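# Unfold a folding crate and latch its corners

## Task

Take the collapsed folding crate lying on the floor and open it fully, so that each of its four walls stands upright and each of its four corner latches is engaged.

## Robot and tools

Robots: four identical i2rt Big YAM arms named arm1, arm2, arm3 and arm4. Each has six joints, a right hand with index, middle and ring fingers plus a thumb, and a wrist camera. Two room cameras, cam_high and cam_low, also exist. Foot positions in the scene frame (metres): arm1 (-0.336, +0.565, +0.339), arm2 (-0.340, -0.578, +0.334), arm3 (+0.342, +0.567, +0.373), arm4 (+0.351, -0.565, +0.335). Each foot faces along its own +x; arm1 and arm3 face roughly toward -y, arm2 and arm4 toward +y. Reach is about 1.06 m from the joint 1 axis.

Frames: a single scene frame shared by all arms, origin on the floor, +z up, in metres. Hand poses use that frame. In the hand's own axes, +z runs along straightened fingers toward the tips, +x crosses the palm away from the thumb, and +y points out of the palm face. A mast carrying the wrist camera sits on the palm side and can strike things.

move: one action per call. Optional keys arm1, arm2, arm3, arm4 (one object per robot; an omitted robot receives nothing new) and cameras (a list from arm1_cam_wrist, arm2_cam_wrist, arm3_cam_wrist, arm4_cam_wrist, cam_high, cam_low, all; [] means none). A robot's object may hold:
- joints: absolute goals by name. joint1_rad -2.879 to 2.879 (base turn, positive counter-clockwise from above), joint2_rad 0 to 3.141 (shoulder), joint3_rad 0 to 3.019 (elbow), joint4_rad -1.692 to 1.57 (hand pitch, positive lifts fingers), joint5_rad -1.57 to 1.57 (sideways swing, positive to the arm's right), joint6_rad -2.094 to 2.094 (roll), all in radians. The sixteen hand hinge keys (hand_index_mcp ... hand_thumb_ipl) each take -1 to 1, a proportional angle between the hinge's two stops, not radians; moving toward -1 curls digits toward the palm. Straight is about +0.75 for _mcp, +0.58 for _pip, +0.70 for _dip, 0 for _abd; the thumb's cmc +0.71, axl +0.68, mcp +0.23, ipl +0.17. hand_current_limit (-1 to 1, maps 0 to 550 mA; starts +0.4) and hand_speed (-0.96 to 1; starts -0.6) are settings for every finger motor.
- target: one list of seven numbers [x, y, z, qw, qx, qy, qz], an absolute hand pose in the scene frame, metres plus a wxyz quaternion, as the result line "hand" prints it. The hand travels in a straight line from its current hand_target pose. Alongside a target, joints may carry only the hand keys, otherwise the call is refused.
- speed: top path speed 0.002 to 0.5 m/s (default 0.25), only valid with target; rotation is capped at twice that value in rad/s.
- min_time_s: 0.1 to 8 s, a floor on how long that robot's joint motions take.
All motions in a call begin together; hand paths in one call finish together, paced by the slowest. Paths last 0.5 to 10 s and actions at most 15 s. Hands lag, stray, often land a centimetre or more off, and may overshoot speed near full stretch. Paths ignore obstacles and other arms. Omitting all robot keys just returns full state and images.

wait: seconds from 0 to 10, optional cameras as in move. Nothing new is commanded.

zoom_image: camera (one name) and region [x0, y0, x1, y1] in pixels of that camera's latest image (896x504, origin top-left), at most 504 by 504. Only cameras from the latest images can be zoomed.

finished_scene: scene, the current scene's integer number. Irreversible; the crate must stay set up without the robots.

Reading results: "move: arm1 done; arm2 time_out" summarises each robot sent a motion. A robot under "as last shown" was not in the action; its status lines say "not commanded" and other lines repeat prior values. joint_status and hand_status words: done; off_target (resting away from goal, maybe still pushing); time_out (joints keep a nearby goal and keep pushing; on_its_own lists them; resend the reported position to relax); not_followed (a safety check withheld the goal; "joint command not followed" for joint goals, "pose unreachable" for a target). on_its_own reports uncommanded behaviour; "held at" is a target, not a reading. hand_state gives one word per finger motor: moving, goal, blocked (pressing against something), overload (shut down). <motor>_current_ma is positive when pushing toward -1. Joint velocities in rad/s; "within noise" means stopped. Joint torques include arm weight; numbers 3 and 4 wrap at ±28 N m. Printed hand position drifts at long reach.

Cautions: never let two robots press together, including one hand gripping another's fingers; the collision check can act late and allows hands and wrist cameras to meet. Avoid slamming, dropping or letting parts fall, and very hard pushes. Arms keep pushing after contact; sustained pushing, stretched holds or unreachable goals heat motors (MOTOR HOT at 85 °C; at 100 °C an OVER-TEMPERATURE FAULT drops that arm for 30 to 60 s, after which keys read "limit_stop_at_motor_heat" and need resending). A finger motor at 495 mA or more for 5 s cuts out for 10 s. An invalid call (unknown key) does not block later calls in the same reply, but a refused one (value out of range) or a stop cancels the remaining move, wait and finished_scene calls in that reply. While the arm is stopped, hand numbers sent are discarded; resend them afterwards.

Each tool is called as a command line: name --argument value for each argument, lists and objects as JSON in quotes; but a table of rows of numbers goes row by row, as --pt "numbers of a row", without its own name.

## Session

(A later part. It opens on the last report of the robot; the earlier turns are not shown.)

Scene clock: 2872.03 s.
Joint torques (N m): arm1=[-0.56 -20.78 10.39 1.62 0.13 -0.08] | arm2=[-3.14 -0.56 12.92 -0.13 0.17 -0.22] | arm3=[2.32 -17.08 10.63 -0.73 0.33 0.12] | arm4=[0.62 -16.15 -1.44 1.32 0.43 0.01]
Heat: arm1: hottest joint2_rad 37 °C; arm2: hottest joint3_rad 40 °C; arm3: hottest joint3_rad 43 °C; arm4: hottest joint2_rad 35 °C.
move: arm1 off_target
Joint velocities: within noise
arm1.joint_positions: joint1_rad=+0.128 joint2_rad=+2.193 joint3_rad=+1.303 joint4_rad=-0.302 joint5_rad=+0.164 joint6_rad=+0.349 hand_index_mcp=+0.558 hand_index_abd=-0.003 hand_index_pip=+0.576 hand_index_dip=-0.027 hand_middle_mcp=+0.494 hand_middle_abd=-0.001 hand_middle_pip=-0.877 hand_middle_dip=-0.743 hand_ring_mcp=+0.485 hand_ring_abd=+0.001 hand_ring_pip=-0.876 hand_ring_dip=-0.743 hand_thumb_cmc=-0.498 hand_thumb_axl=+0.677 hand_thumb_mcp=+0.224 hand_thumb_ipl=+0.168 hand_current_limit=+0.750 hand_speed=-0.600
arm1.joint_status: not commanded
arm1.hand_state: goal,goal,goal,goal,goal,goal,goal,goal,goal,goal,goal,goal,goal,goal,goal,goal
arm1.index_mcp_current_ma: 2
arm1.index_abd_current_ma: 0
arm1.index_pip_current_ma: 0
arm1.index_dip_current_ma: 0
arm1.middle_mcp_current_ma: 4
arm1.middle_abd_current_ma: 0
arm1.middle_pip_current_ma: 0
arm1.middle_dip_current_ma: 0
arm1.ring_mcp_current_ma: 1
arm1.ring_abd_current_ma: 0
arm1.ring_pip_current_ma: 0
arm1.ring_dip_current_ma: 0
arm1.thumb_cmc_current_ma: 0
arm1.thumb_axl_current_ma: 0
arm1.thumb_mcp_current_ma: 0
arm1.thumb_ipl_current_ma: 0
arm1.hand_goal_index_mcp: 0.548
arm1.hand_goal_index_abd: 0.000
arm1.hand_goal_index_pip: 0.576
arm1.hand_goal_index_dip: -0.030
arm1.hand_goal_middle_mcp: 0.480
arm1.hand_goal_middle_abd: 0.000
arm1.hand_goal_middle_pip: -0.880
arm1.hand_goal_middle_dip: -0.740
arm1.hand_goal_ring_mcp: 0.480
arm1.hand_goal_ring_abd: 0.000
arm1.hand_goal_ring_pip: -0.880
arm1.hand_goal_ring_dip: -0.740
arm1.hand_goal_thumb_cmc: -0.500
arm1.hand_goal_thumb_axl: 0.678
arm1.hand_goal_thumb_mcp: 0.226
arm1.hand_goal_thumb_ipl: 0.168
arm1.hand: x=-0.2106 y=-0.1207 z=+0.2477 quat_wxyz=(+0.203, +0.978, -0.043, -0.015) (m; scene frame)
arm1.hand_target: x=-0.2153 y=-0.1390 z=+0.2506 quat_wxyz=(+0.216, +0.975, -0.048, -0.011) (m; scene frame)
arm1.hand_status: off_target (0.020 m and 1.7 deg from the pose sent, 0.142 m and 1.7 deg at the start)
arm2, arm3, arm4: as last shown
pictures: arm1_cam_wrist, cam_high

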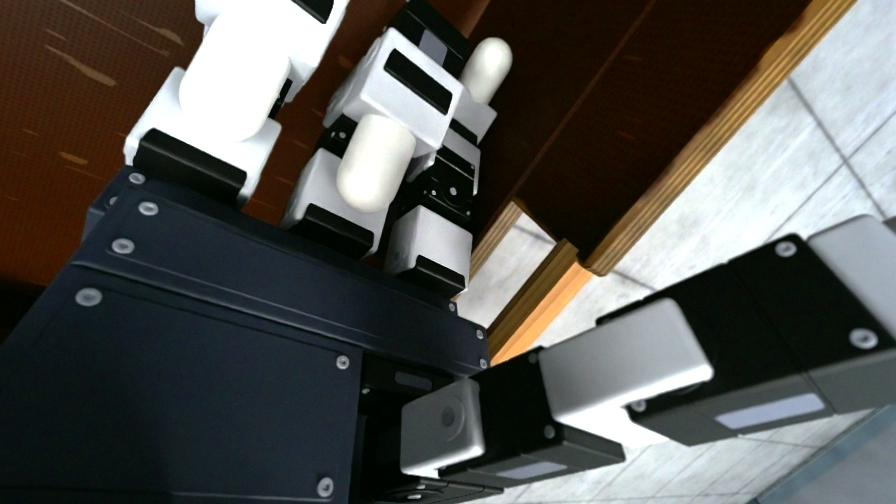

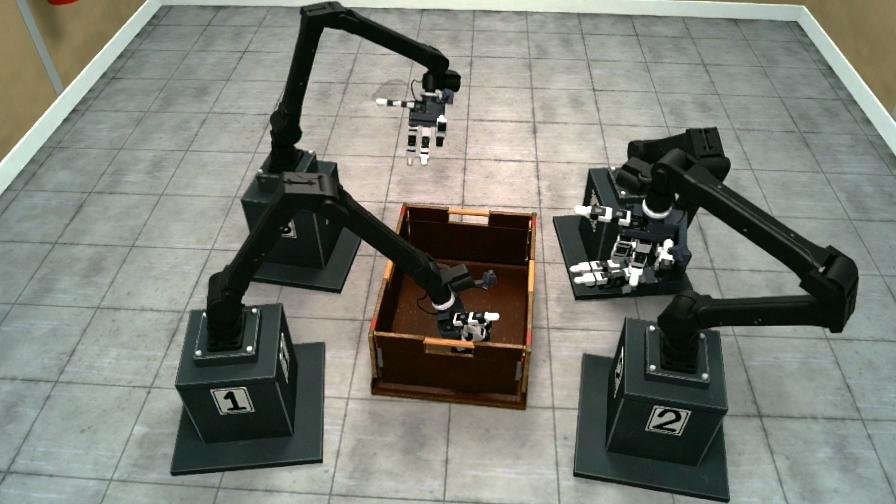

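move --arm1 '{"target": [-0.225, -0.135, 0.17, 0.2161, 0.9751, -0.0477, -0.0106], "speed": 0.15}' --cameras '["arm1_cam_wrist", "cam_high"]'

Scene clock: 2893.63 s.
Joint torques (N m): arm1=[-0.91 -21.19 8.95 1.63 0.33 -0.05] | arm2=[-3.02 -0.56 12.9 -0.13 0.17 -0.22] | arm3=[2.32 -16.97 10.62 -0.73 0.34 0.12] | arm4=[0.5 -15.97 -1.46 1.29 0.45 0.01]
Heat: arm1: hottest joint2_rad 38 °C; arm2: hottest joint3_rad 44 °C; arm3: hottest joint3_rad 43 °C; arm4: hottest joint2_rad 35 °C.
move: arm1 off_target
Joint velocities: within noise
arm1.joint_positions: joint1_rad=+0.118 joint2_rad=+2.349 joint3_rad=+1.318 joint4_rad=-0.155 joint5_rad=+0.152 joint6_rad=+0.331 hand_index_mcp=+0.553 hand_index_abd=-0.011 hand_index_pip=+0.576 hand_index_dip=-0.028 hand_middle_mcp=+0.494 hand_middle_abd=-0.001 hand_middle_pip=-0.877 hand_middle_dip=-0.743 hand_ring_mcp=+0.485 hand_ring_abd=+0.001 hand_ring_pip=-0.876 hand_ring_dip=-0.743 hand_thumb_cmc=-0.498 hand_thumb_axl=+0.677 hand_thumb_mcp=+0.224 hand_thumb_ipl=+0.168 hand_current_limit=+0.750 hand_speed=-0.600
arm1.joint_status: not commanded
arm1.hand_state: goal,goal,goal,goal,goal,goal,goal,goal,goal,goal,goal,goal,goal,goal,goal,goal
arm1.index_mcp_current_ma: 1
arm1.index_abd_current_ma: -2
arm1.index_pip_current_ma: 0
arm1.index_dip_current_ma: 0
arm1.middle_mcp_current_ma: 4
arm1.middle_abd_current_ma: 0
arm1.middle_pip_current_ma: 0
arm1.middle_dip_current_ma: 0
arm1.ring_mcp_current_ma: 1
arm1.ring_abd_current_ma: 0
arm1.ring_pip_current_ma: 0
arm1.ring_dip_current_ma: 0
arm1.thumb_cmc_current_ma: 0
arm1.thumb_axl_current_ma: 0
arm1.thumb_mcp_current_ma: 0
arm1.thumb_ipl_current_ma: 0
arm1.hand_goal_index_mcp: 0.548
arm1.hand_goal_index_abd: 0.000
arm1.hand_goal_index_pip: 0.576
arm1.hand_goal_index_dip: -0.030
arm1.hand_goal_middle_mcp: 0.480
arm1.hand_goal_middle_abd: 0.000
arm1.hand_goal_middle_pip: -0.880
arm1.hand_goal_middle_dip: -0.740
arm1.hand_goal_ring_mcp: 0.480
arm1.hand_goal_ring_abd: 0.000
arm1.hand_goal_ring_pip: -0.880
arm1.hand_goal_ring_dip: -0.740
arm1.hand_goal_thumb_cmc: -0.500
arm1.hand_goal_thumb_axl: 0.678
arm1.hand_goal_thumb_mcp: 0.226
arm1.hand_goal_thumb_ipl: 0.168
arm1.hand: x=-0.2153 y=-0.1178 z=+0.1710 quat_wxyz=(+0.204, +0.978, -0.039, -0.011) (m; scene frame)
arm1.hand_target: x=-0.2253 y=-0.1340 z=+0.1706 quat_wxyz=(+0.216, +0.975, -0.048, -0.011) (m; scene frame)
arm1.hand_status: off_target (0.020 m and 1.7 deg from the pose sent, 0.080 m and 1.7 deg at the start)
arm2, arm3, arm4: as last shown
pictures: arm1_cam_wrist, cam_high

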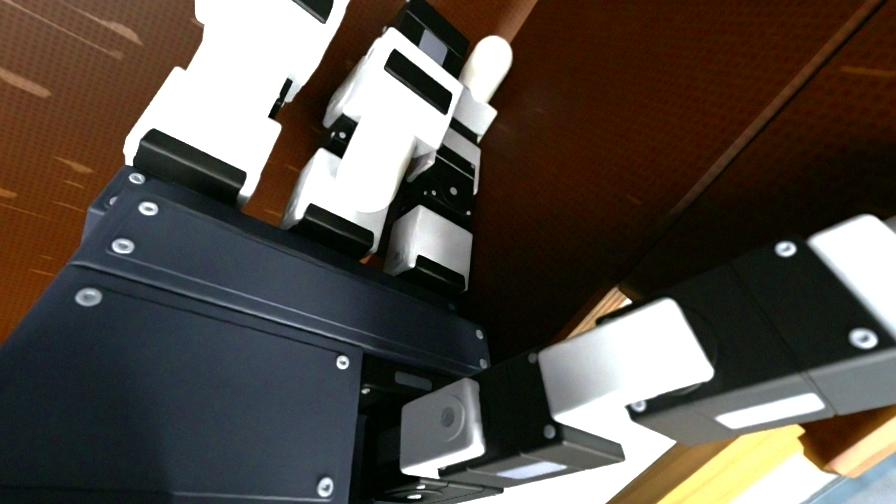

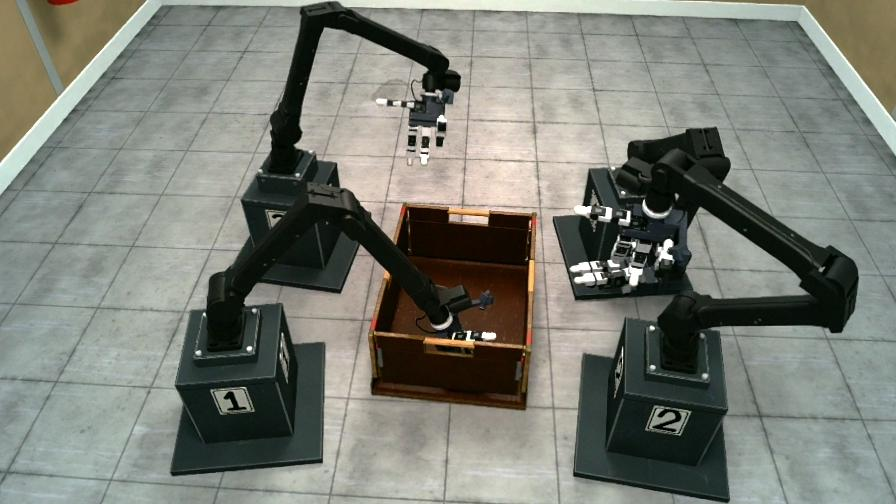

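move --arm1 '{"target": [-0.225, -0.2, 0.17, 0.2161, 0.9751, -0.0477, -0.0106], "speed": 0.15}' --cameras '["arm1_cam_wrist", "cam_high"]'

zoom_image --camera "cam_high" --region '[430, 300, 550, 410]'

zoom_image --camera "arm1_cam_wrist" --region '[380, 0, 700, 300]'

Scene clock: 2901.03 s.
Joint torques (N m): arm1=[-0.38 -23 10.58 0.95 0.16 -0.07] | arm2=[-3.14 -0.56 12.92 -0.1 0.17 -0.22] | arm3=[2.32 -17.08 10.63 -0.73 0.34 0.12] | arm4=[0.56 -16.09 -1.43 1.28 0.45 0]
Heat: arm1: hottest joint2_rad 38 °C; arm2: hottest joint3_rad 45 °C; arm3: hottest joint3_rad 44 °C; arm4: hottest joint2_rad 35 °C.
move: arm1 off_target
Joint velocities: within noise
arm1.joint_positions: joint1_rad=+0.085 joint2_rad=+2.436 joint3_rad=+1.550 joint4_rad=-0.269 joint5_rad=+0.145 joint6_rad=+0.308 hand_index_mcp=+0.553 hand_index_abd=-0.004 hand_index_pip=+0.576 hand_index_dip=-0.028 hand_middle_mcp=+0.494 hand_middle_abd=-0.001 hand_middle_pip=-0.877 hand_middle_dip=-0.743 hand_ring_mcp=+0.485 hand_ring_abd=+0.001 hand_ring_pip=-0.876 hand_ring_dip=-0.743 hand_thumb_cmc=-0.498 hand_thumb_axl=+0.677 hand_thumb_mcp=+0.224 hand_thumb_ipl=+0.168 hand_current_limit=+0.750 hand_speed=-0.600
arm1.joint_status: not commanded
arm1.hand_state: goal,goal,goal,goal,goal,goal,goal,goal,goal,goal,goal,goal,goal,goal,goal,goal
arm1.index_mcp_current_ma: 1
arm1.index_abd_current_ma: 0
arm1.index_pip_current_ma: 0
arm1.index_dip_current_ma: 0
arm1.middle_mcp_current_ma: 4
arm1.middle_abd_current_ma: 0
arm1.middle_pip_current_ma: 0
arm1.middle_dip_current_ma: 0
arm1.ring_mcp_current_ma: 1
arm1.ring_abd_current_ma: 0
arm1.ring_pip_current_ma: 0
arm1.ring_dip_current_ma: 0
arm1.thumb_cmc_current_ma: 0
arm1.thumb_axl_current_ma: 0
arm1.thumb_mcp_current_ma: 0
arm1.thumb_ipl_current_ma: 0
arm1.hand_goal_index_mcp: 0.548
arm1.hand_goal_index_abd: 0.000
arm1.hand_goal_index_pip: 0.576
arm1.hand_goal_index_dip: -0.030
arm1.hand_goal_middle_mcp: 0.480
arm1.hand_goal_middle_abd: 0.000
arm1.hand_goal_middle_pip: -0.880
arm1.hand_goal_middle_dip: -0.740
arm1.hand_goal_ring_mcp: 0.480
arm1.hand_goal_ring_abd: 0.000
arm1.hand_goal_ring_pip: -0.880
arm1.hand_goal_ring_dip: -0.740
arm1.hand_goal_thumb_cmc: -0.500
arm1.hand_goal_thumb_axl: 0.678
arm1.hand_goal_thumb_mcp: 0.226
arm1.hand_goal_thumb_ipl: 0.168
arm1.hand: x=-0.2177 y=-0.1887 z=+0.1786 quat_wxyz=(+0.217, +0.975, -0.044, -0.010) (m; scene frame)
arm1.hand_target: x=-0.2252 y=-0.1991 z=+0.1704 quat_wxyz=(+0.216, +0.975, -0.048, -0.011) (m; scene frame)
arm1.hand_status: off_target (0.016 m and 0.5 deg from the pose sent, 0.083 m and 1.7 deg at the start)
arm2, arm4: as last shown
arm3.joint_positions: joint1_rad=+0.609 joint2_rad=+1.945 joint3_rad=+1.376 joint4_rad=-1.298 joint5_rad=+0.390 joint6_rad=+2.039 hand_index_mcp=+0.999 hand_index_abd=-0.003 hand_index_pip=+0.574 hand_index_dip=+0.693 hand_middle_mcp=+0.763 hand_middle_abd=-0.004 hand_middle_pip=+0.581 hand_middle_dip=-0.170 hand_ring_mcp=-0.342 hand_ring_abd=-0.003 hand_ring_pip=-0.618 hand_ring_dip=-0.487 hand_thumb_cmc=+0.717 hand_thumb_axl=+0.677 hand_thumb_mcp=+0.223 hand_thumb_ipl=+0.168 hand_current_limit=+0.750 hand_speed=-0.600
arm3.joint_status: not commanded
arm3.hand_state: goal,goal,goal,goal,goal,goal,goal,goal,goal,goal,goal,goal,goal,goal,goal,goal
arm3.index_mcp_current_ma: 0
arm3.index_abd_current_ma: 0
arm3.index_pip_current_ma: 0
arm3.index_dip_current_ma: 0
arm3.middle_mcp_current_ma: 3
arm3.middle_abd_current_ma: 0
arm3.middle_pip_current_ma: 1
arm3.middle_dip_current_ma: 1
arm3.ring_mcp_current_ma: 10
arm3.ring_abd_current_ma: 0
arm3.ring_pip_current_ma: 0
arm3.ring_dip_current_ma: 0
arm3.thumb_cmc_current_ma: 0
arm3.thumb_axl_current_ma: 0
arm3.thumb_mcp_current_ma: -1
arm3.thumb_ipl_current_ma: 0
arm3.hand_goal_index_mcp: 1.000
arm3.hand_goal_index_abd: 0.000
arm3.hand_goal_index_pip: 0.576
arm3.hand_goal_index_dip: 0.696
arm3.hand_goal_middle_mcp: 0.754
arm3.hand_goal_middle_abd: 0.000
arm3.hand_goal_middle_pip: 0.576
arm3.hand_goal_middle_dip: -0.174
arm3.hand_goal_ring_mcp: -0.360
arm3.hand_goal_ring_abd: 0.000
arm3.hand_goal_ring_pip: -0.620
arm3.hand_goal_ring_dip: -0.490
arm3.hand_goal_thumb_cmc: 0.714
arm3.hand_goal_thumb_axl: 0.678
arm3.hand_goal_thumb_mcp: 0.226
arm3.hand_goal_thumb_ipl: 0.168
arm3.hand: x=+0.4297 y=+0.1300 z=+0.4466 quat_wxyz=(+0.142, +0.712, -0.661, -0.192) (m; scene frame)
arm3.hand_target: x=+0.4398 y=+0.1205 z=+0.4601 quat_wxyz=(+0.149, +0.708, -0.668, -0.174) (m; scene frame)
arm3.hand_status: not commanded
pictures: arm1_cam_wrist, cam_high

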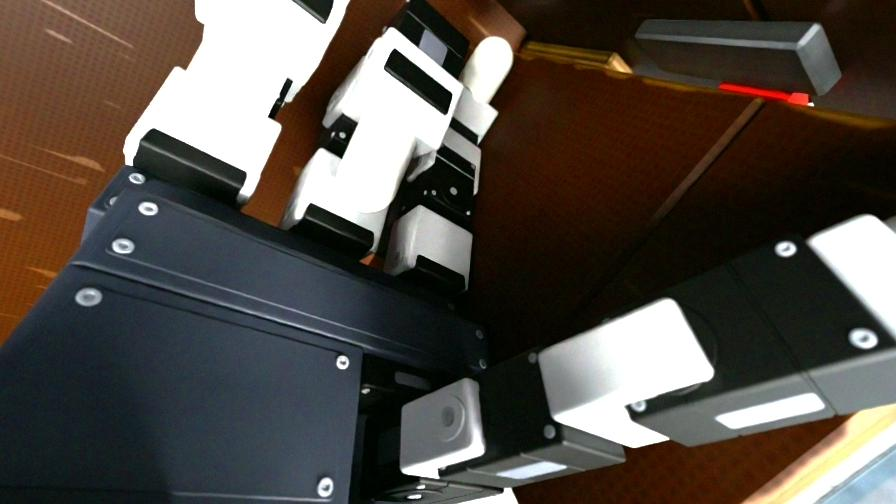

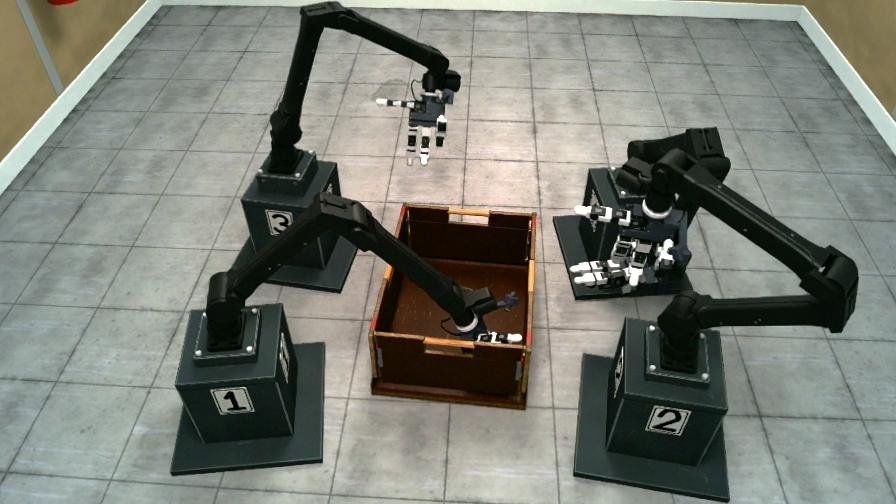

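Scaled by 4.200.

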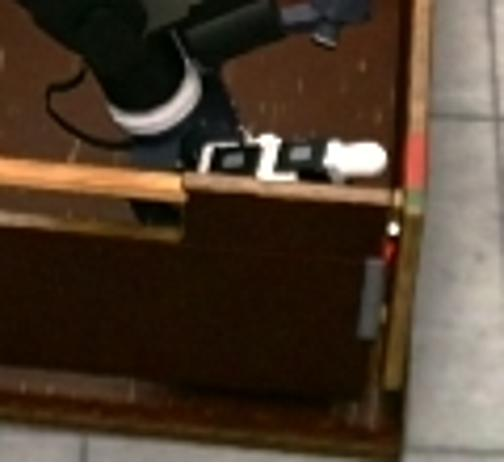

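Scaled by 1.575.

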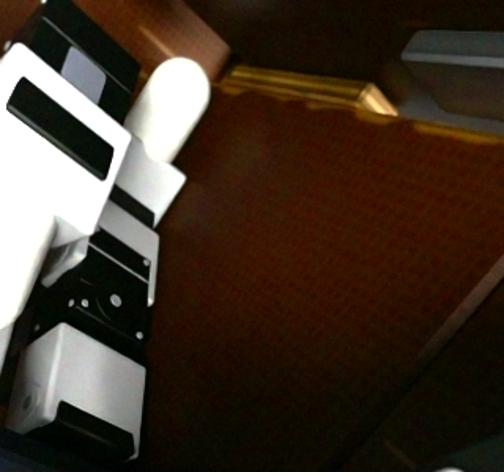

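zoom_image --camera "arm1_cam_wrist" --region '[480, 0, 896, 200]'

Scaled by 1.212.

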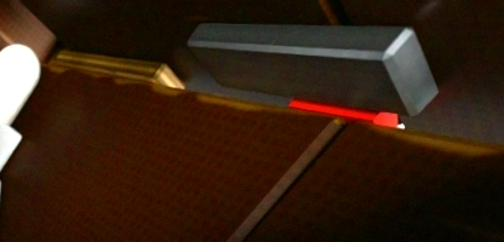

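move --arm1 '{"target": [-0.225, -0.2, 0.205, 0.2161, 0.9751, -0.0477, -0.0106], "speed": 0.1}' --cameras '["arm1_cam_wrist", "cam_high"]'

zoom_image --camera "arm1_cam_wrist" --region '[430, 0, 896, 250]'

zoom_image --camera "cam_high" --region '[490, 320, 550, 390]'

Scene clock: 2922.07 s.
Joint torques (N m): arm1=[-0.32 -25.17 9.29 0.92 0.18 -0.05] | arm2=[-3.08 -0.56 12.92 -0.12 0.17 -0.22] | arm3=[2.37 -17.03 10.62 -0.72 0.33 0.12] | arm4=[0.56 -16.03 -1.5 1.28 0.45 0.01]
Heat: arm1: hottest joint2_rad 38 °C; arm2: hottest joint3_rad 47 °C; arm3: hottest joint3_rad 44 °C; arm4: hottest joint2_rad 35 °C.
move: arm1 off_target
Joint velocities: within noise
arm1.joint_positions: joint1_rad=+0.085 joint2_rad=+2.394 joint3_rad=+1.550 joint4_rad=-0.319 joint5_rad=+0.144 joint6_rad=+0.307 hand_index_mcp=+0.553 hand_index_abd=-0.003 hand_index_pip=+0.576 hand_index_dip=-0.028 hand_middle_mcp=+0.494 hand_middle_abd=-0.001 hand_middle_pip=-0.877 hand_middle_dip=-0.743 hand_ring_mcp=+0.485 hand_ring_abd=+0.001 hand_ring_pip=-0.876 hand_ring_dip=-0.743 hand_thumb_cmc=-0.498 hand_thumb_axl=+0.677 hand_thumb_mcp=+0.224 hand_thumb_ipl=+0.168 hand_current_limit=+0.750 hand_speed=-0.600
arm1.joint_status: not commanded
arm1.hand_state: goal,goal,goal,goal,goal,goal,goal,goal,goal,goal,goal,goal,goal,goal,goal,goal
arm1.index_mcp_current_ma: 1
arm1.index_abd_current_ma: 0
arm1.index_pip_current_ma: 0
arm1.index_dip_current_ma: 0
arm1.middle_mcp_current_ma: 4
arm1.middle_abd_current_ma: 0
arm1.middle_pip_current_ma: 0
arm1.middle_dip_current_ma: 0
arm1.ring_mcp_current_ma: 1
arm1.ring_abd_current_ma: 0
arm1.ring_pip_current_ma: 0
arm1.ring_dip_current_ma: 0
arm1.thumb_cmc_current_ma: 0
arm1.thumb_axl_current_ma: 0
arm1.thumb_mcp_current_ma: 0
arm1.thumb_ipl_current_ma: 0
arm1.hand_goal_index_mcp: 0.548
arm1.hand_goal_index_abd: 0.000
arm1.hand_goal_index_pip: 0.576
arm1.hand_goal_index_dip: -0.030
arm1.hand_goal_middle_mcp: 0.480
arm1.hand_goal_middle_abd: 0.000
arm1.hand_goal_middle_pip: -0.880
arm1.hand_goal_middle_dip: -0.740
arm1.hand_goal_ring_mcp: 0.480
arm1.hand_goal_ring_abd: 0.000
arm1.hand_goal_ring_pip: -0.880
arm1.hand_goal_ring_dip: -0.740
arm1.hand_goal_thumb_cmc: -0.500
arm1.hand_goal_thumb_axl: 0.678
arm1.hand_goal_thumb_mcp: 0.226
arm1.hand_goal_thumb_ipl: 0.168
arm1.hand: x=-0.2170 y=-0.1911 z=+0.2018 quat_wxyz=(+0.213, +0.976, -0.043, -0.010) (m; scene frame)
arm1.hand_target: x=-0.2251 y=-0.1996 z=+0.2051 quat_wxyz=(+0.216, +0.975, -0.048, -0.011) (m; scene frame)
arm1.hand_status: off_target (0.012 m and 0.6 deg from the pose sent, 0.030 m and 0.5 deg at the start)
arm2, arm3, arm4: as last shown
pictures: arm1_cam_wrist, cam_high

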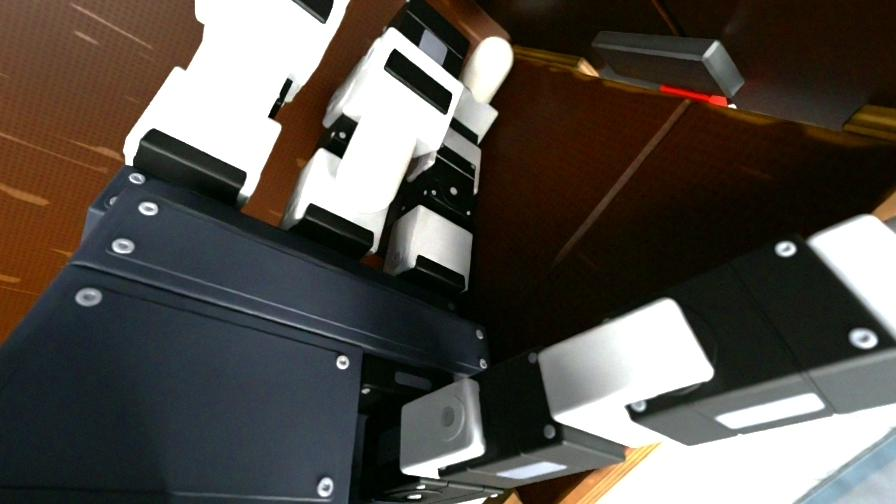

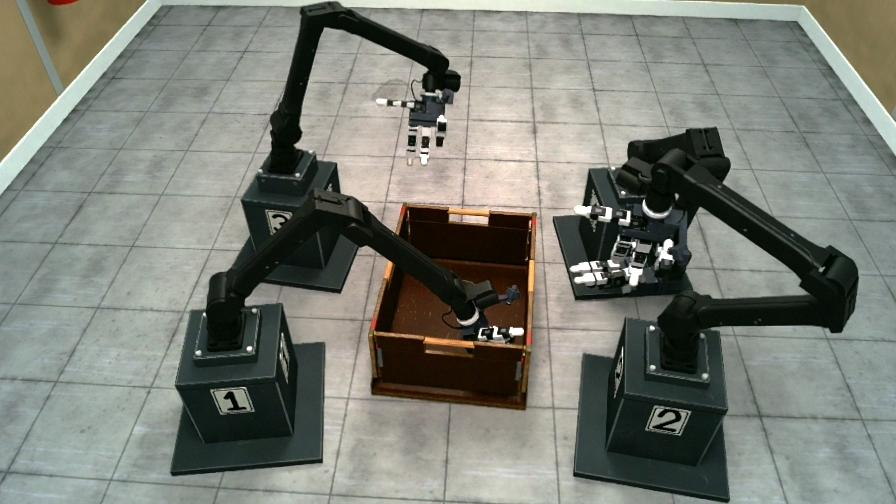

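Scaled by 1.082.

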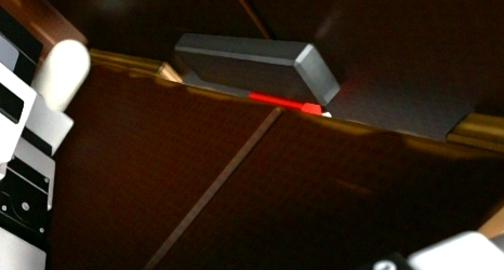

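Scaled by 7.200.

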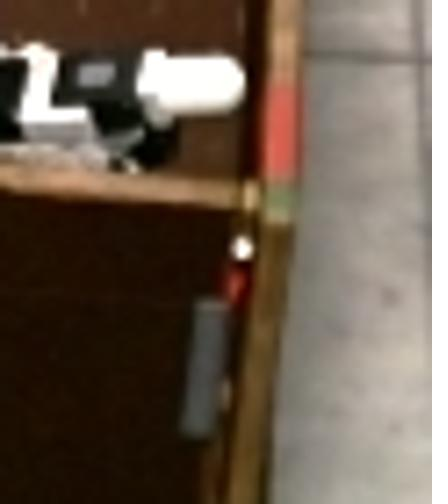

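move --arm1 '{"target": [-0.225, -0.21, 0.225, 0.2161, 0.9751, -0.0477, -0.0106], "speed": 0.1}' --cameras '["arm1_cam_wrist", "cam_high"]'

zoom_image --camera "arm1_cam_wrist" --region '[430, 0, 896, 250]'

zoom_image --camera "cam_high" --region '[490, 320, 550, 390]'

Scene clock: 2937.53 s.
Joint torques (N m): arm1=[-0.62 -25.76 11.15 0.85 0.14 -0.08] | arm2=[-3.08 -0.56 12.89 -0.12 0.17 -0.22] | arm3=[2.32 -17.03 10.62 -0.72 0.34 0.13] | arm4=[0.5 -16.09 -1.47 1.29 0.44 0.01]
Heat: arm1: hottest joint2_rad 40 °C; arm2: hottest joint3_rad 48 °C; arm3: hottest joint3_rad 44 °C; arm4: hottest joint2_rad 35 °C.
move: arm1 off_target
Joint velocities: within noise
arm1.joint_positions: joint1_rad=+0.084 joint2_rad=+2.377 joint3_rad=+1.554 joint4_rad=-0.368 joint5_rad=+0.144 joint6_rad=+0.306 hand_index_mcp=+0.553 hand_index_abd=-0.003 hand_index_pip=+0.576 hand_index_dip=-0.028 hand_middle_mcp=+0.494 hand_middle_abd=-0.001 hand_middle_pip=-0.877 hand_middle_dip=-0.743 hand_ring_mcp=+0.485 hand_ring_abd=+0.001 hand_ring_pip=-0.876 hand_ring_dip=-0.743 hand_thumb_cmc=-0.498 hand_thumb_axl=+0.677 hand_thumb_mcp=+0.224 hand_thumb_ipl=+0.168 hand_current_limit=+0.750 hand_speed=-0.600
arm1.joint_status: not commanded
arm1.hand_state: goal,goal,goal,goal,goal,goal,goal,goal,goal,goal,goal,goal,goal,goal,goal,goal
arm1.index_mcp_current_ma: 1
arm1.index_abd_current_ma: 0
arm1.index_pip_current_ma: 0
arm1.index_dip_current_ma: 0
arm1.middle_mcp_current_ma: 4
arm1.middle_abd_current_ma: 0
arm1.middle_pip_current_ma: 0
arm1.middle_dip_current_ma: 0
arm1.ring_mcp_current_ma: 1
arm1.ring_abd_current_ma: 0
arm1.ring_pip_current_ma: 0
arm1.ring_dip_current_ma: 0
arm1.thumb_cmc_current_ma: 0
arm1.thumb_axl_current_ma: 0
arm1.thumb_mcp_current_ma: 0
arm1.thumb_ipl_current_ma: 0
arm1.hand_goal_index_mcp: 0.548
arm1.hand_goal_index_abd: 0.000
arm1.hand_goal_index_pip: 0.576
arm1.hand_goal_index_dip: -0.030
arm1.hand_goal_middle_mcp: 0.480
arm1.hand_goal_middle_abd: 0.000
arm1.hand_goal_middle_pip: -0.880
arm1.hand_goal_middle_dip: -0.740
arm1.hand_goal_ring_mcp: 0.480
arm1.hand_goal_ring_abd: 0.000
arm1.hand_goal_ring_pip: -0.880
arm1.hand_goal_ring_dip: -0.740
arm1.hand_goal_thumb_cmc: -0.500
arm1.hand_goal_thumb_axl: 0.678
arm1.hand_goal_thumb_mcp: 0.226
arm1.hand_goal_thumb_ipl: 0.168
arm1.hand: x=-0.2182 y=-0.1884 z=+0.2082 quat_wxyz=(+0.200, +0.979, -0.042, -0.015) (m; scene frame)
arm1.hand_target: x=-0.2254 y=-0.2088 z=+0.2258 quat_wxyz=(+0.216, +0.975, -0.048, -0.011) (m; scene frame)
arm1.hand_status: off_target (0.028 m and 2.0 deg from the pose sent, 0.031 m and 0.6 deg at the start)
arm2, arm3, arm4: as last shown
pictures: arm1_cam_wrist, cam_high

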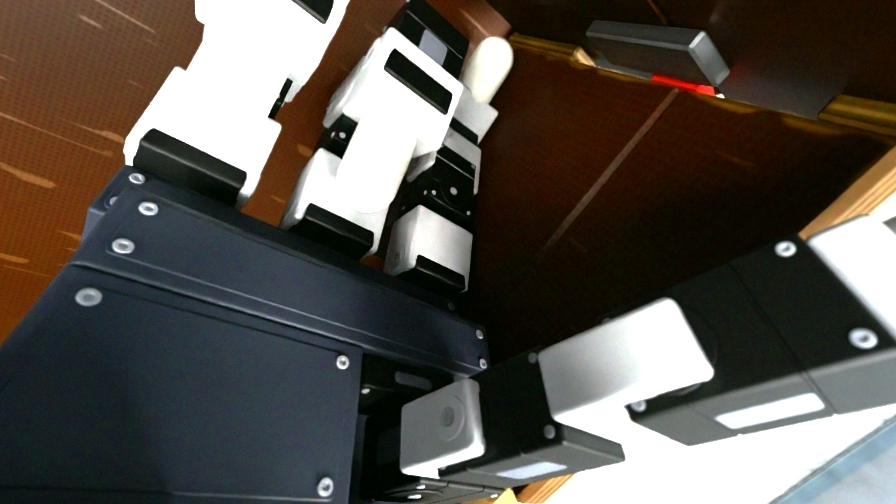

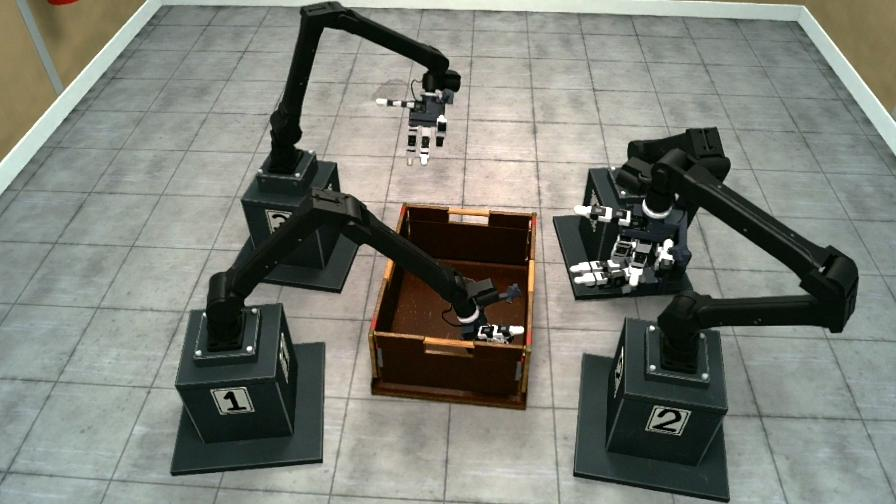

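Scaled by 1.082.

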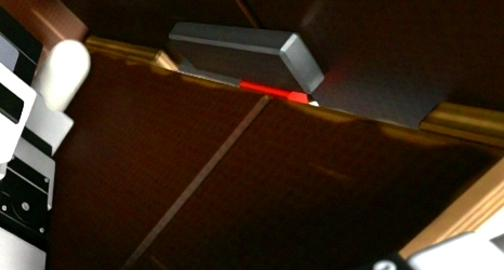

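Scaled by 7.200.

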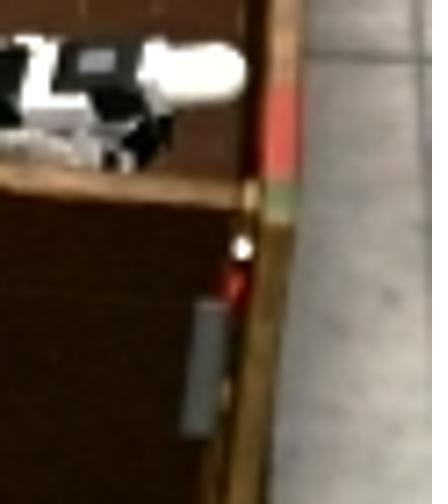

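move --arm1 '{"target": [-0.228, -0.235, 0.205, 0.2161, 0.9751, -0.0477, -0.0106], "speed": 0.1}' --cameras '["arm1_cam_wrist", "cam_high"]'

zoom_image --camera "arm1_cam_wrist" --region '[430, 0, 896, 250]'

Scene clock: 2977.97 s.
Joint torques (N m): arm1=[-1.26 -21.89 14.04 1.84 0.02 -0.17] | arm2=[-3.08 -0.5 12.9 -0.12 0.17 -0.22] | arm3=[2.37 -16.97 10.63 -0.72 0.34 0.12] | arm4=[0.5 -16.03 -1.43 1.32 0.44 0.01]
Heat: arm1: hottest joint2_rad 44 °C; arm2: hottest joint3_rad 50 °C; arm3: hottest joint3_rad 44 °C; arm4: hottest joint2_rad 35 °C.
move: arm1 off_target
Joint velocities: within noise
arm1.joint_positions: joint1_rad=+0.080 joint2_rad=+2.402 joint3_rad=+1.619 joint4_rad=-0.415 joint5_rad=+0.143 joint6_rad=+0.303 hand_index_mcp=+0.544 hand_index_abd=-0.003 hand_index_pip=+0.539 hand_index_dip=-0.091 hand_middle_mcp=+0.492 hand_middle_abd=-0.001 hand_middle_pip=-0.877 hand_middle_dip=-0.743 hand_ring_mcp=+0.485 hand_ring_abd=+0.001 hand_ring_pip=-0.876 hand_ring_dip=-0.743 hand_thumb_cmc=-0.498 hand_thumb_axl=+0.677 hand_thumb_mcp=+0.224 hand_thumb_ipl=+0.168 hand_current_limit=+0.750 hand_speed=-0.600
arm1.joint_status: not commanded
arm1.hand_state: goal,goal,blocked,blocked,goal,goal,goal,goal,goal,goal,goal,goal,goal,goal,goal,goal
arm1.index_mcp_current_ma: 0
arm1.index_abd_current_ma: 0
arm1.index_pip_current_ma: -25
arm1.index_dip_current_ma: -65
arm1.middle_mcp_current_ma: 3
arm1.middle_abd_current_ma: 0
arm1.middle_pip_current_ma: 0
arm1.middle_dip_current_ma: 0
arm1.ring_mcp_current_ma: 1
arm1.ring_abd_current_ma: 0
arm1.ring_pip_current_ma: 0
arm1.ring_dip_current_ma: 0
arm1.thumb_cmc_current_ma: 0
arm1.thumb_axl_current_ma: 0
arm1.thumb_mcp_current_ma: 0
arm1.thumb_ipl_current_ma: 0
arm1.hand_goal_index_mcp: 0.548
arm1.hand_goal_index_abd: 0.000
arm1.hand_goal_index_pip: 0.576
arm1.hand_goal_index_dip: -0.030
arm1.hand_goal_middle_mcp: 0.480
arm1.hand_goal_middle_abd: 0.000
arm1.hand_goal_middle_pip: -0.880
arm1.hand_goal_middle_dip: -0.740
arm1.hand_goal_ring_mcp: 0.480
arm1.hand_goal_ring_abd: 0.000
arm1.hand_goal_ring_pip: -0.880
arm1.hand_goal_ring_dip: -0.740
arm1.hand_goal_thumb_cmc: -0.500
arm1.hand_goal_thumb_axl: 0.678
arm1.hand_goal_thumb_mcp: 0.226
arm1.hand_goal_thumb_ipl: 0.168
arm1.hand: x=-0.2176 y=-0.2035 z=+0.2098 quat_wxyz=(+0.197, +0.979, -0.042, -0.016) (m; scene frame)
arm1.hand_target: x=-0.2290 y=-0.2314 z=+0.2067 quat_wxyz=(+0.216, +0.975, -0.048, -0.011) (m; scene frame)
arm1.hand_status: off_target (0.033 m and 2.4 deg from the pose sent, 0.048 m and 2.0 deg at the start)
arm2.joint_positions: joint1_rad=-0.539 joint2_rad=+0.686 joint3_rad=+0.896 joint4_rad=-1.692 joint5_rad=+0.069 joint6_rad=-2.090 hand_index_mcp=+0.997 hand_index_abd=-0.002 hand_index_pip=+0.577 hand_index_dip=+0.693 hand_middle_mcp=+0.755 hand_middle_abd=+0.003 hand_middle_pip=+0.579 hand_middle_dip=-0.170 hand_ring_mcp=-0.344 hand_ring_abd=+0.002 hand_ring_pip=-0.618 hand_ring_dip=-0.488 hand_thumb_cmc=+0.716 hand_thumb_axl=+0.677 hand_thumb_mcp=+0.223 hand_thumb_ipl=+0.168 hand_current_limit=+0.750 hand_speed=-0.600
arm2.joint_status: not commanded
arm2.hand_state: goal,goal,goal,goal,goal,goal,goal,goal,goal,goal,goal,goal,goal,goal,goal,goal
arm2.index_mcp_current_ma: 0
arm2.index_abd_current_ma: 0
arm2.index_pip_current_ma: 0
arm2.index_dip_current_ma: 0
arm2.middle_mcp_current_ma: 0
arm2.middle_abd_current_ma: 0
arm2.middle_pip_current_ma: 0
arm2.middle_dip_current_ma: 1
arm2.ring_mcp_current_ma: 9
arm2.ring_abd_current_ma: 0
arm2.ring_pip_current_ma: 0
arm2.ring_dip_current_ma: 0
arm2.thumb_cmc_current_ma: 0
arm2.thumb_axl_current_ma: 0
arm2.thumb_mcp_current_ma: -1
arm2.thumb_ipl_current_ma: 0
arm2.hand_goal_index_mcp: 1.000
arm2.hand_goal_index_abd: 0.000
arm2.hand_goal_index_pip: 0.576
arm2.hand_goal_index_dip: 0.696
arm2.hand_goal_middle_mcp: 0.754
arm2.hand_goal_middle_abd: 0.000
arm2.hand_goal_middle_pip: 0.576
arm2.hand_goal_middle_dip: -0.174
arm2.hand_goal_ring_mcp: -0.360
arm2.hand_goal_ring_abd: 0.000
arm2.hand_goal_ring_pip: -0.620
arm2.hand_goal_ring_dip: -0.490
arm2.hand_goal_thumb_cmc: 0.714
arm2.hand_goal_thumb_axl: 0.678
arm2.hand_goal_thumb_mcp: 0.226
arm2.hand_goal_thumb_ipl: 0.168
arm2.hand: x=-0.3050 y=-0.4197 z=+0.5826 quat_wxyz=(+0.052, -0.644, +0.763, -0.026) (m; scene frame)
arm2.hand_target: x=-0.3009 y=-0.4183 z=+0.5984 quat_wxyz=(+0.072, -0.645, +0.761, -0.026) (m; scene frame)
arm2.hand_status: not commanded
arm3: as last shown
arm4.joint_positions: joint1_rad=+1.630 joint2_rad=+2.428 joint3_rad=+0.646 joint4_rad=+1.558 joint5_rad=+1.559 joint6_rad=+0.213 hand_index_mcp=+0.761 hand_index_abd=-0.003 hand_index_pip=+0.576 hand_index_dip=+0.694 hand_middle_mcp=+0.762 hand_middle_abd=-0.003 hand_middle_pip=+0.579 hand_middle_dip=+0.694 hand_ring_mcp=-0.358 hand_ring_abd=+0.001 hand_ring_pip=-0.620 hand_ring_dip=-0.488 hand_thumb_cmc=+0.721 hand_thumb_axl=+0.677 hand_thumb_mcp=+0.224 hand_thumb_ipl=+0.168 hand_current_limit=+0.750 hand_speed=-0.600
arm4.joint_status: not commanded
arm4.hand_state: goal,goal,goal,goal,goal,goal,goal,goal,goal,goal,goal,goal,goal,goal,goal,goal
arm4.index_mcp_current_ma: 2
arm4.index_abd_current_ma: 0
arm4.index_pip_current_ma: 0
arm4.index_dip_current_ma: 0
arm4.middle_mcp_current_ma: 2
arm4.middle_abd_current_ma: 0
arm4.middle_pip_current_ma: 0
arm4.middle_dip_current_ma: 0
arm4.ring_mcp_current_ma: 0
arm4.ring_abd_current_ma: 0
arm4.ring_pip_current_ma: 0
arm4.ring_dip_current_ma: 0
arm4.thumb_cmc_current_ma: 1
arm4.thumb_axl_current_ma: 0
arm4.thumb_mcp_current_ma: 0
arm4.thumb_ipl_current_ma: 0
arm4.hand_goal_index_mcp: 0.754
arm4.hand_goal_index_abd: 0.000
arm4.hand_goal_index_pip: 0.576
arm4.hand_goal_index_dip: 0.696
arm4.hand_goal_middle_mcp: 0.754
arm4.hand_goal_middle_abd: 0.000
arm4.hand_goal_middle_pip: 0.576
arm4.hand_goal_middle_dip: 0.696
arm4.hand_goal_ring_mcp: -0.360
arm4.hand_goal_ring_abd: 0.000
arm4.hand_goal_ring_pip: -0.620
arm4.hand_goal_ring_dip: -0.490
arm4.hand_goal_thumb_cmc: 0.714
arm4.hand_goal_thumb_axl: 0.678
arm4.hand_goal_thumb_mcp: 0.226
arm4.hand_goal_thumb_ipl: 0.168
arm4.hand: x=-0.0020 y=-0.4557 z=+0.3538 quat_wxyz=(-0.065, -0.078, +0.703, +0.703) (m; scene frame)
arm4.hand_target: x=-0.0003 y=-0.4589 z=+0.3597 quat_wxyz=(-0.074, -0.075, +0.704, +0.703) (m; scene frame)
arm4.hand_status: not commanded
pictures: arm1_cam_wrist, cam_high

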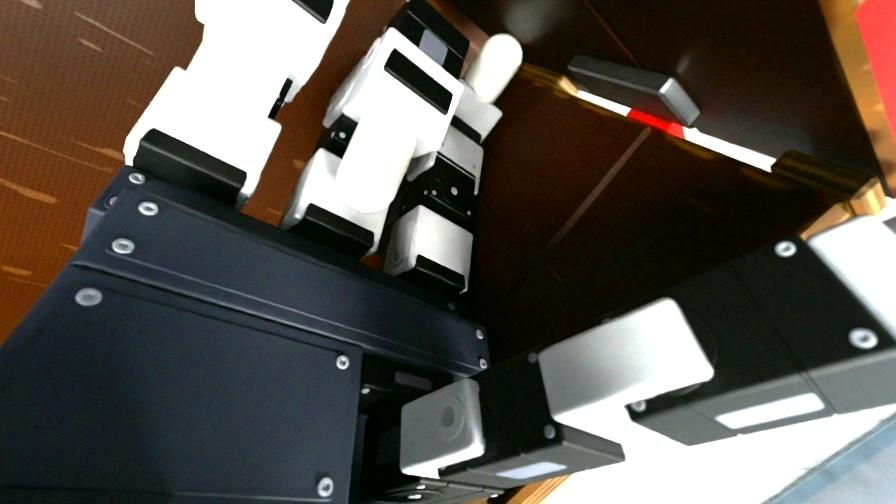

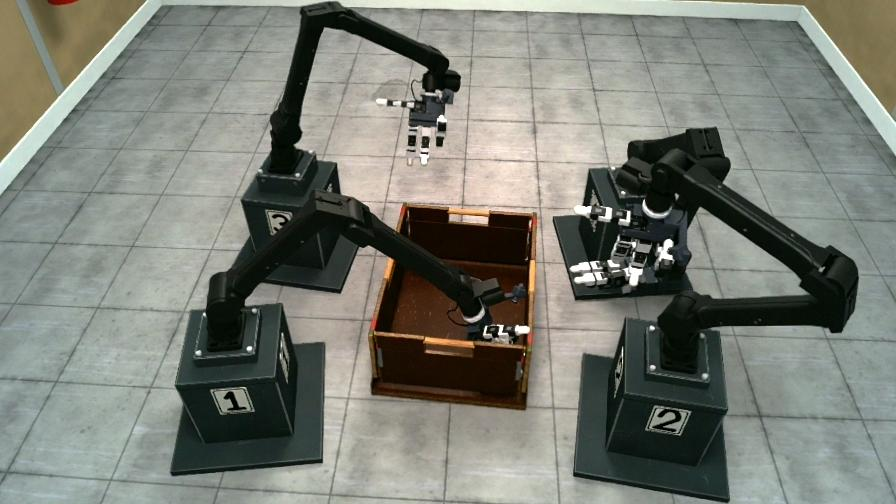

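Scaled by 1.082.

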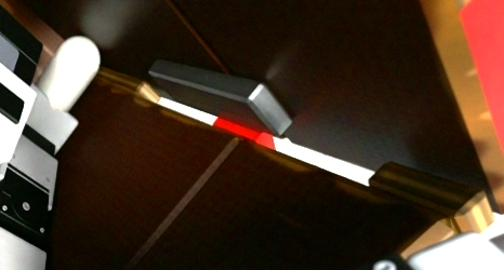

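zoom_image --camera "cam_high" --region '[490, 320, 550, 390]'

zoom_image --camera "arm1_cam_wrist" --region '[540, 30, 790, 190]'

Scaled by 7.200.

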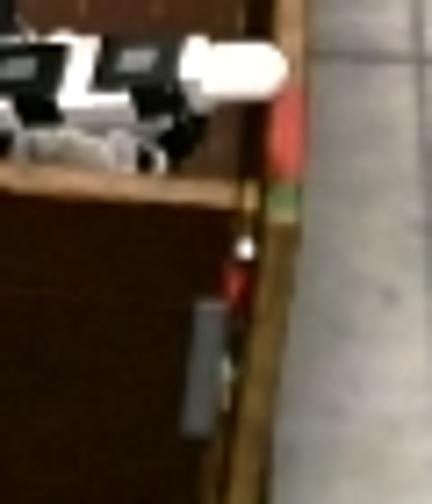

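Scaled by 2.016.

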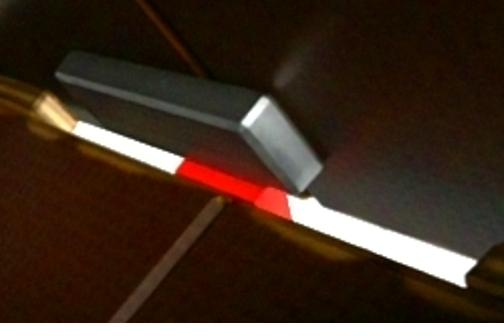

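move --arm1 '{"target": [-0.228, -0.225, 0.24, 0.2161, 0.9751, -0.0477, -0.0106], "speed": 0.1}' --cameras '["arm1_cam_wrist", "cam_high"]'

zoom_image --camera "arm1_cam_wrist" --region '[430, 0, 896, 250]'

zoom_image --camera "cam_high" --region '[490, 320, 550, 390]'

Scene clock: 2995.50 s.
Joint torques (N m): arm1=[-0.91 -26.81 10.66 1.11 0.16 -0.14] | arm2=[-3.08 -0.56 12.9 -0.13 0.17 -0.22] | arm3=[2.32 -17.08 10.61 -0.72 0.34 0.12] | arm4=[0.44 -15.91 -1.46 1.32 0.43 0.01]
Heat: arm1: hottest joint2_rad 47 °C; arm2: hottest joint3_rad 50 °C; arm3: hottest joint3_rad 44 °C; arm4: hottest joint2_rad 35 °C.
move: arm1 off_target
Joint velocities: within noise
arm1.joint_positions: joint1_rad=+0.079 joint2_rad=+2.382 joint3_rad=+1.619 joint4_rad=-0.428 joint5_rad=+0.140 joint6_rad=+0.303 hand_index_mcp=+0.569 hand_index_abd=-0.002 hand_index_pip=+0.584 hand_index_dip=-0.032 hand_middle_mcp=+0.492 hand_middle_abd=-0.001 hand_middle_pip=-0.877 hand_middle_dip=-0.743 hand_ring_mcp=+0.485 hand_ring_abd=+0.001 hand_ring_pip=-0.876 hand_ring_dip=-0.743 hand_thumb_cmc=-0.498 hand_thumb_axl=+0.677 hand_thumb_mcp=+0.224 hand_thumb_ipl=+0.168 hand_current_limit=+0.750 hand_speed=-0.600
arm1.joint_status: not commanded
arm1.hand_state: blocked,goal,goal,goal,goal,goal,goal,goal,goal,goal,goal,goal,goal,goal,goal,goal
arm1.index_mcp_current_ma: 9
arm1.index_abd_current_ma: 0
arm1.index_pip_current_ma: 1
arm1.index_dip_current_ma: 0
arm1.middle_mcp_current_ma: 3
arm1.middle_abd_current_ma: 0
arm1.middle_pip_current_ma: 0
arm1.middle_dip_current_ma: 0
arm1.ring_mcp_current_ma: 1
arm1.ring_abd_current_ma: 0
arm1.ring_pip_current_ma: 0
arm1.ring_dip_current_ma: 0
arm1.thumb_cmc_current_ma: 0
arm1.thumb_axl_current_ma: 0
arm1.thumb_mcp_current_ma: 0
arm1.thumb_ipl_current_ma: 0
arm1.hand_goal_index_mcp: 0.548
arm1.hand_goal_index_abd: 0.000
arm1.hand_goal_index_pip: 0.576
arm1.hand_goal_index_dip: -0.030
arm1.hand_goal_middle_mcp: 0.480
arm1.hand_goal_middle_abd: 0.000
arm1.hand_goal_middle_pip: -0.880
arm1.hand_goal_middle_dip: -0.740
arm1.hand_goal_ring_mcp: 0.480
arm1.hand_goal_ring_abd: 0.000
arm1.hand_goal_ring_pip: -0.880
arm1.hand_goal_ring_dip: -0.740
arm1.hand_goal_thumb_cmc: -0.500
arm1.hand_goal_thumb_axl: 0.678
arm1.hand_goal_thumb_mcp: 0.226
arm1.hand_goal_thumb_ipl: 0.168
arm1.hand: x=-0.2174 y=-0.2060 z=+0.2222 quat_wxyz=(+0.200, +0.979, -0.043, -0.014) (m; scene frame)
arm1.hand_target: x=-0.2285 y=-0.2240 z=+0.2405 quat_wxyz=(+0.216, +0.975, -0.048, -0.011) (m; scene frame)
arm1.hand_status: off_target (0.028 m and 2.1 deg from the pose sent, 0.039 m and 2.4 deg at the start)
arm2, arm3, arm4: as last shown
pictures: arm1_cam_wrist, cam_high

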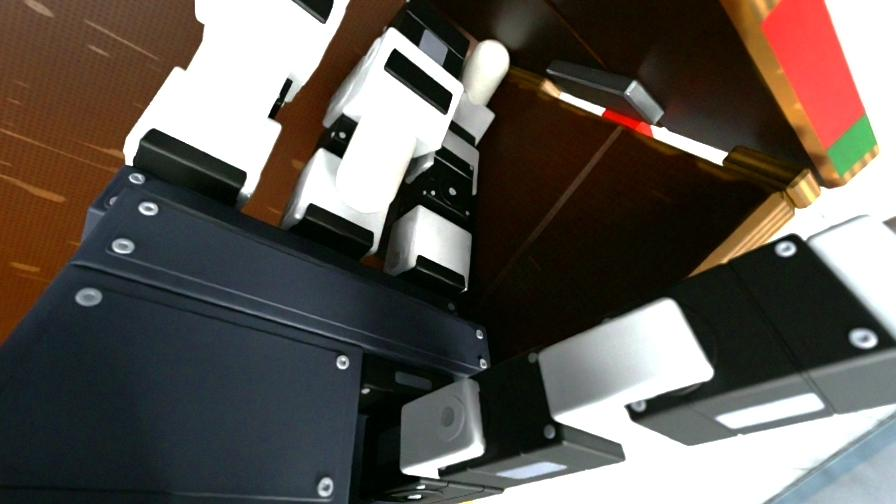

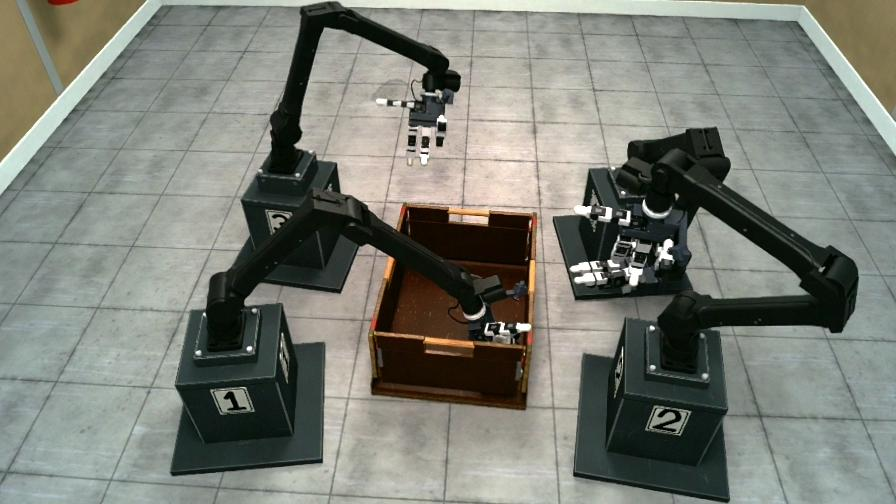

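Scaled by 1.082.

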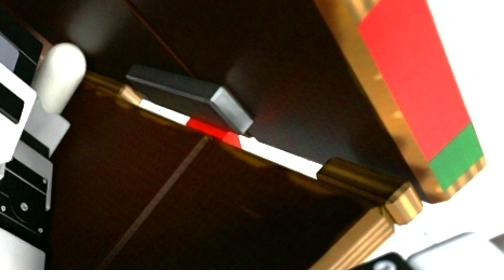

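Scaled by 7.200.

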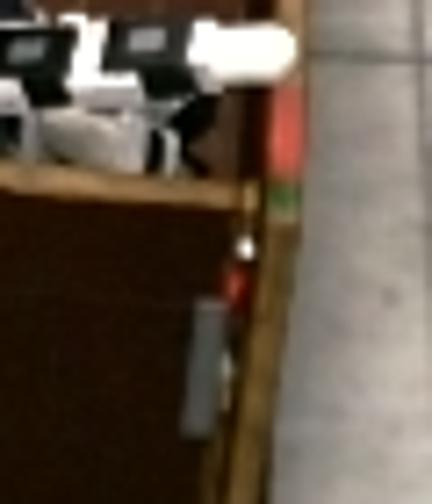

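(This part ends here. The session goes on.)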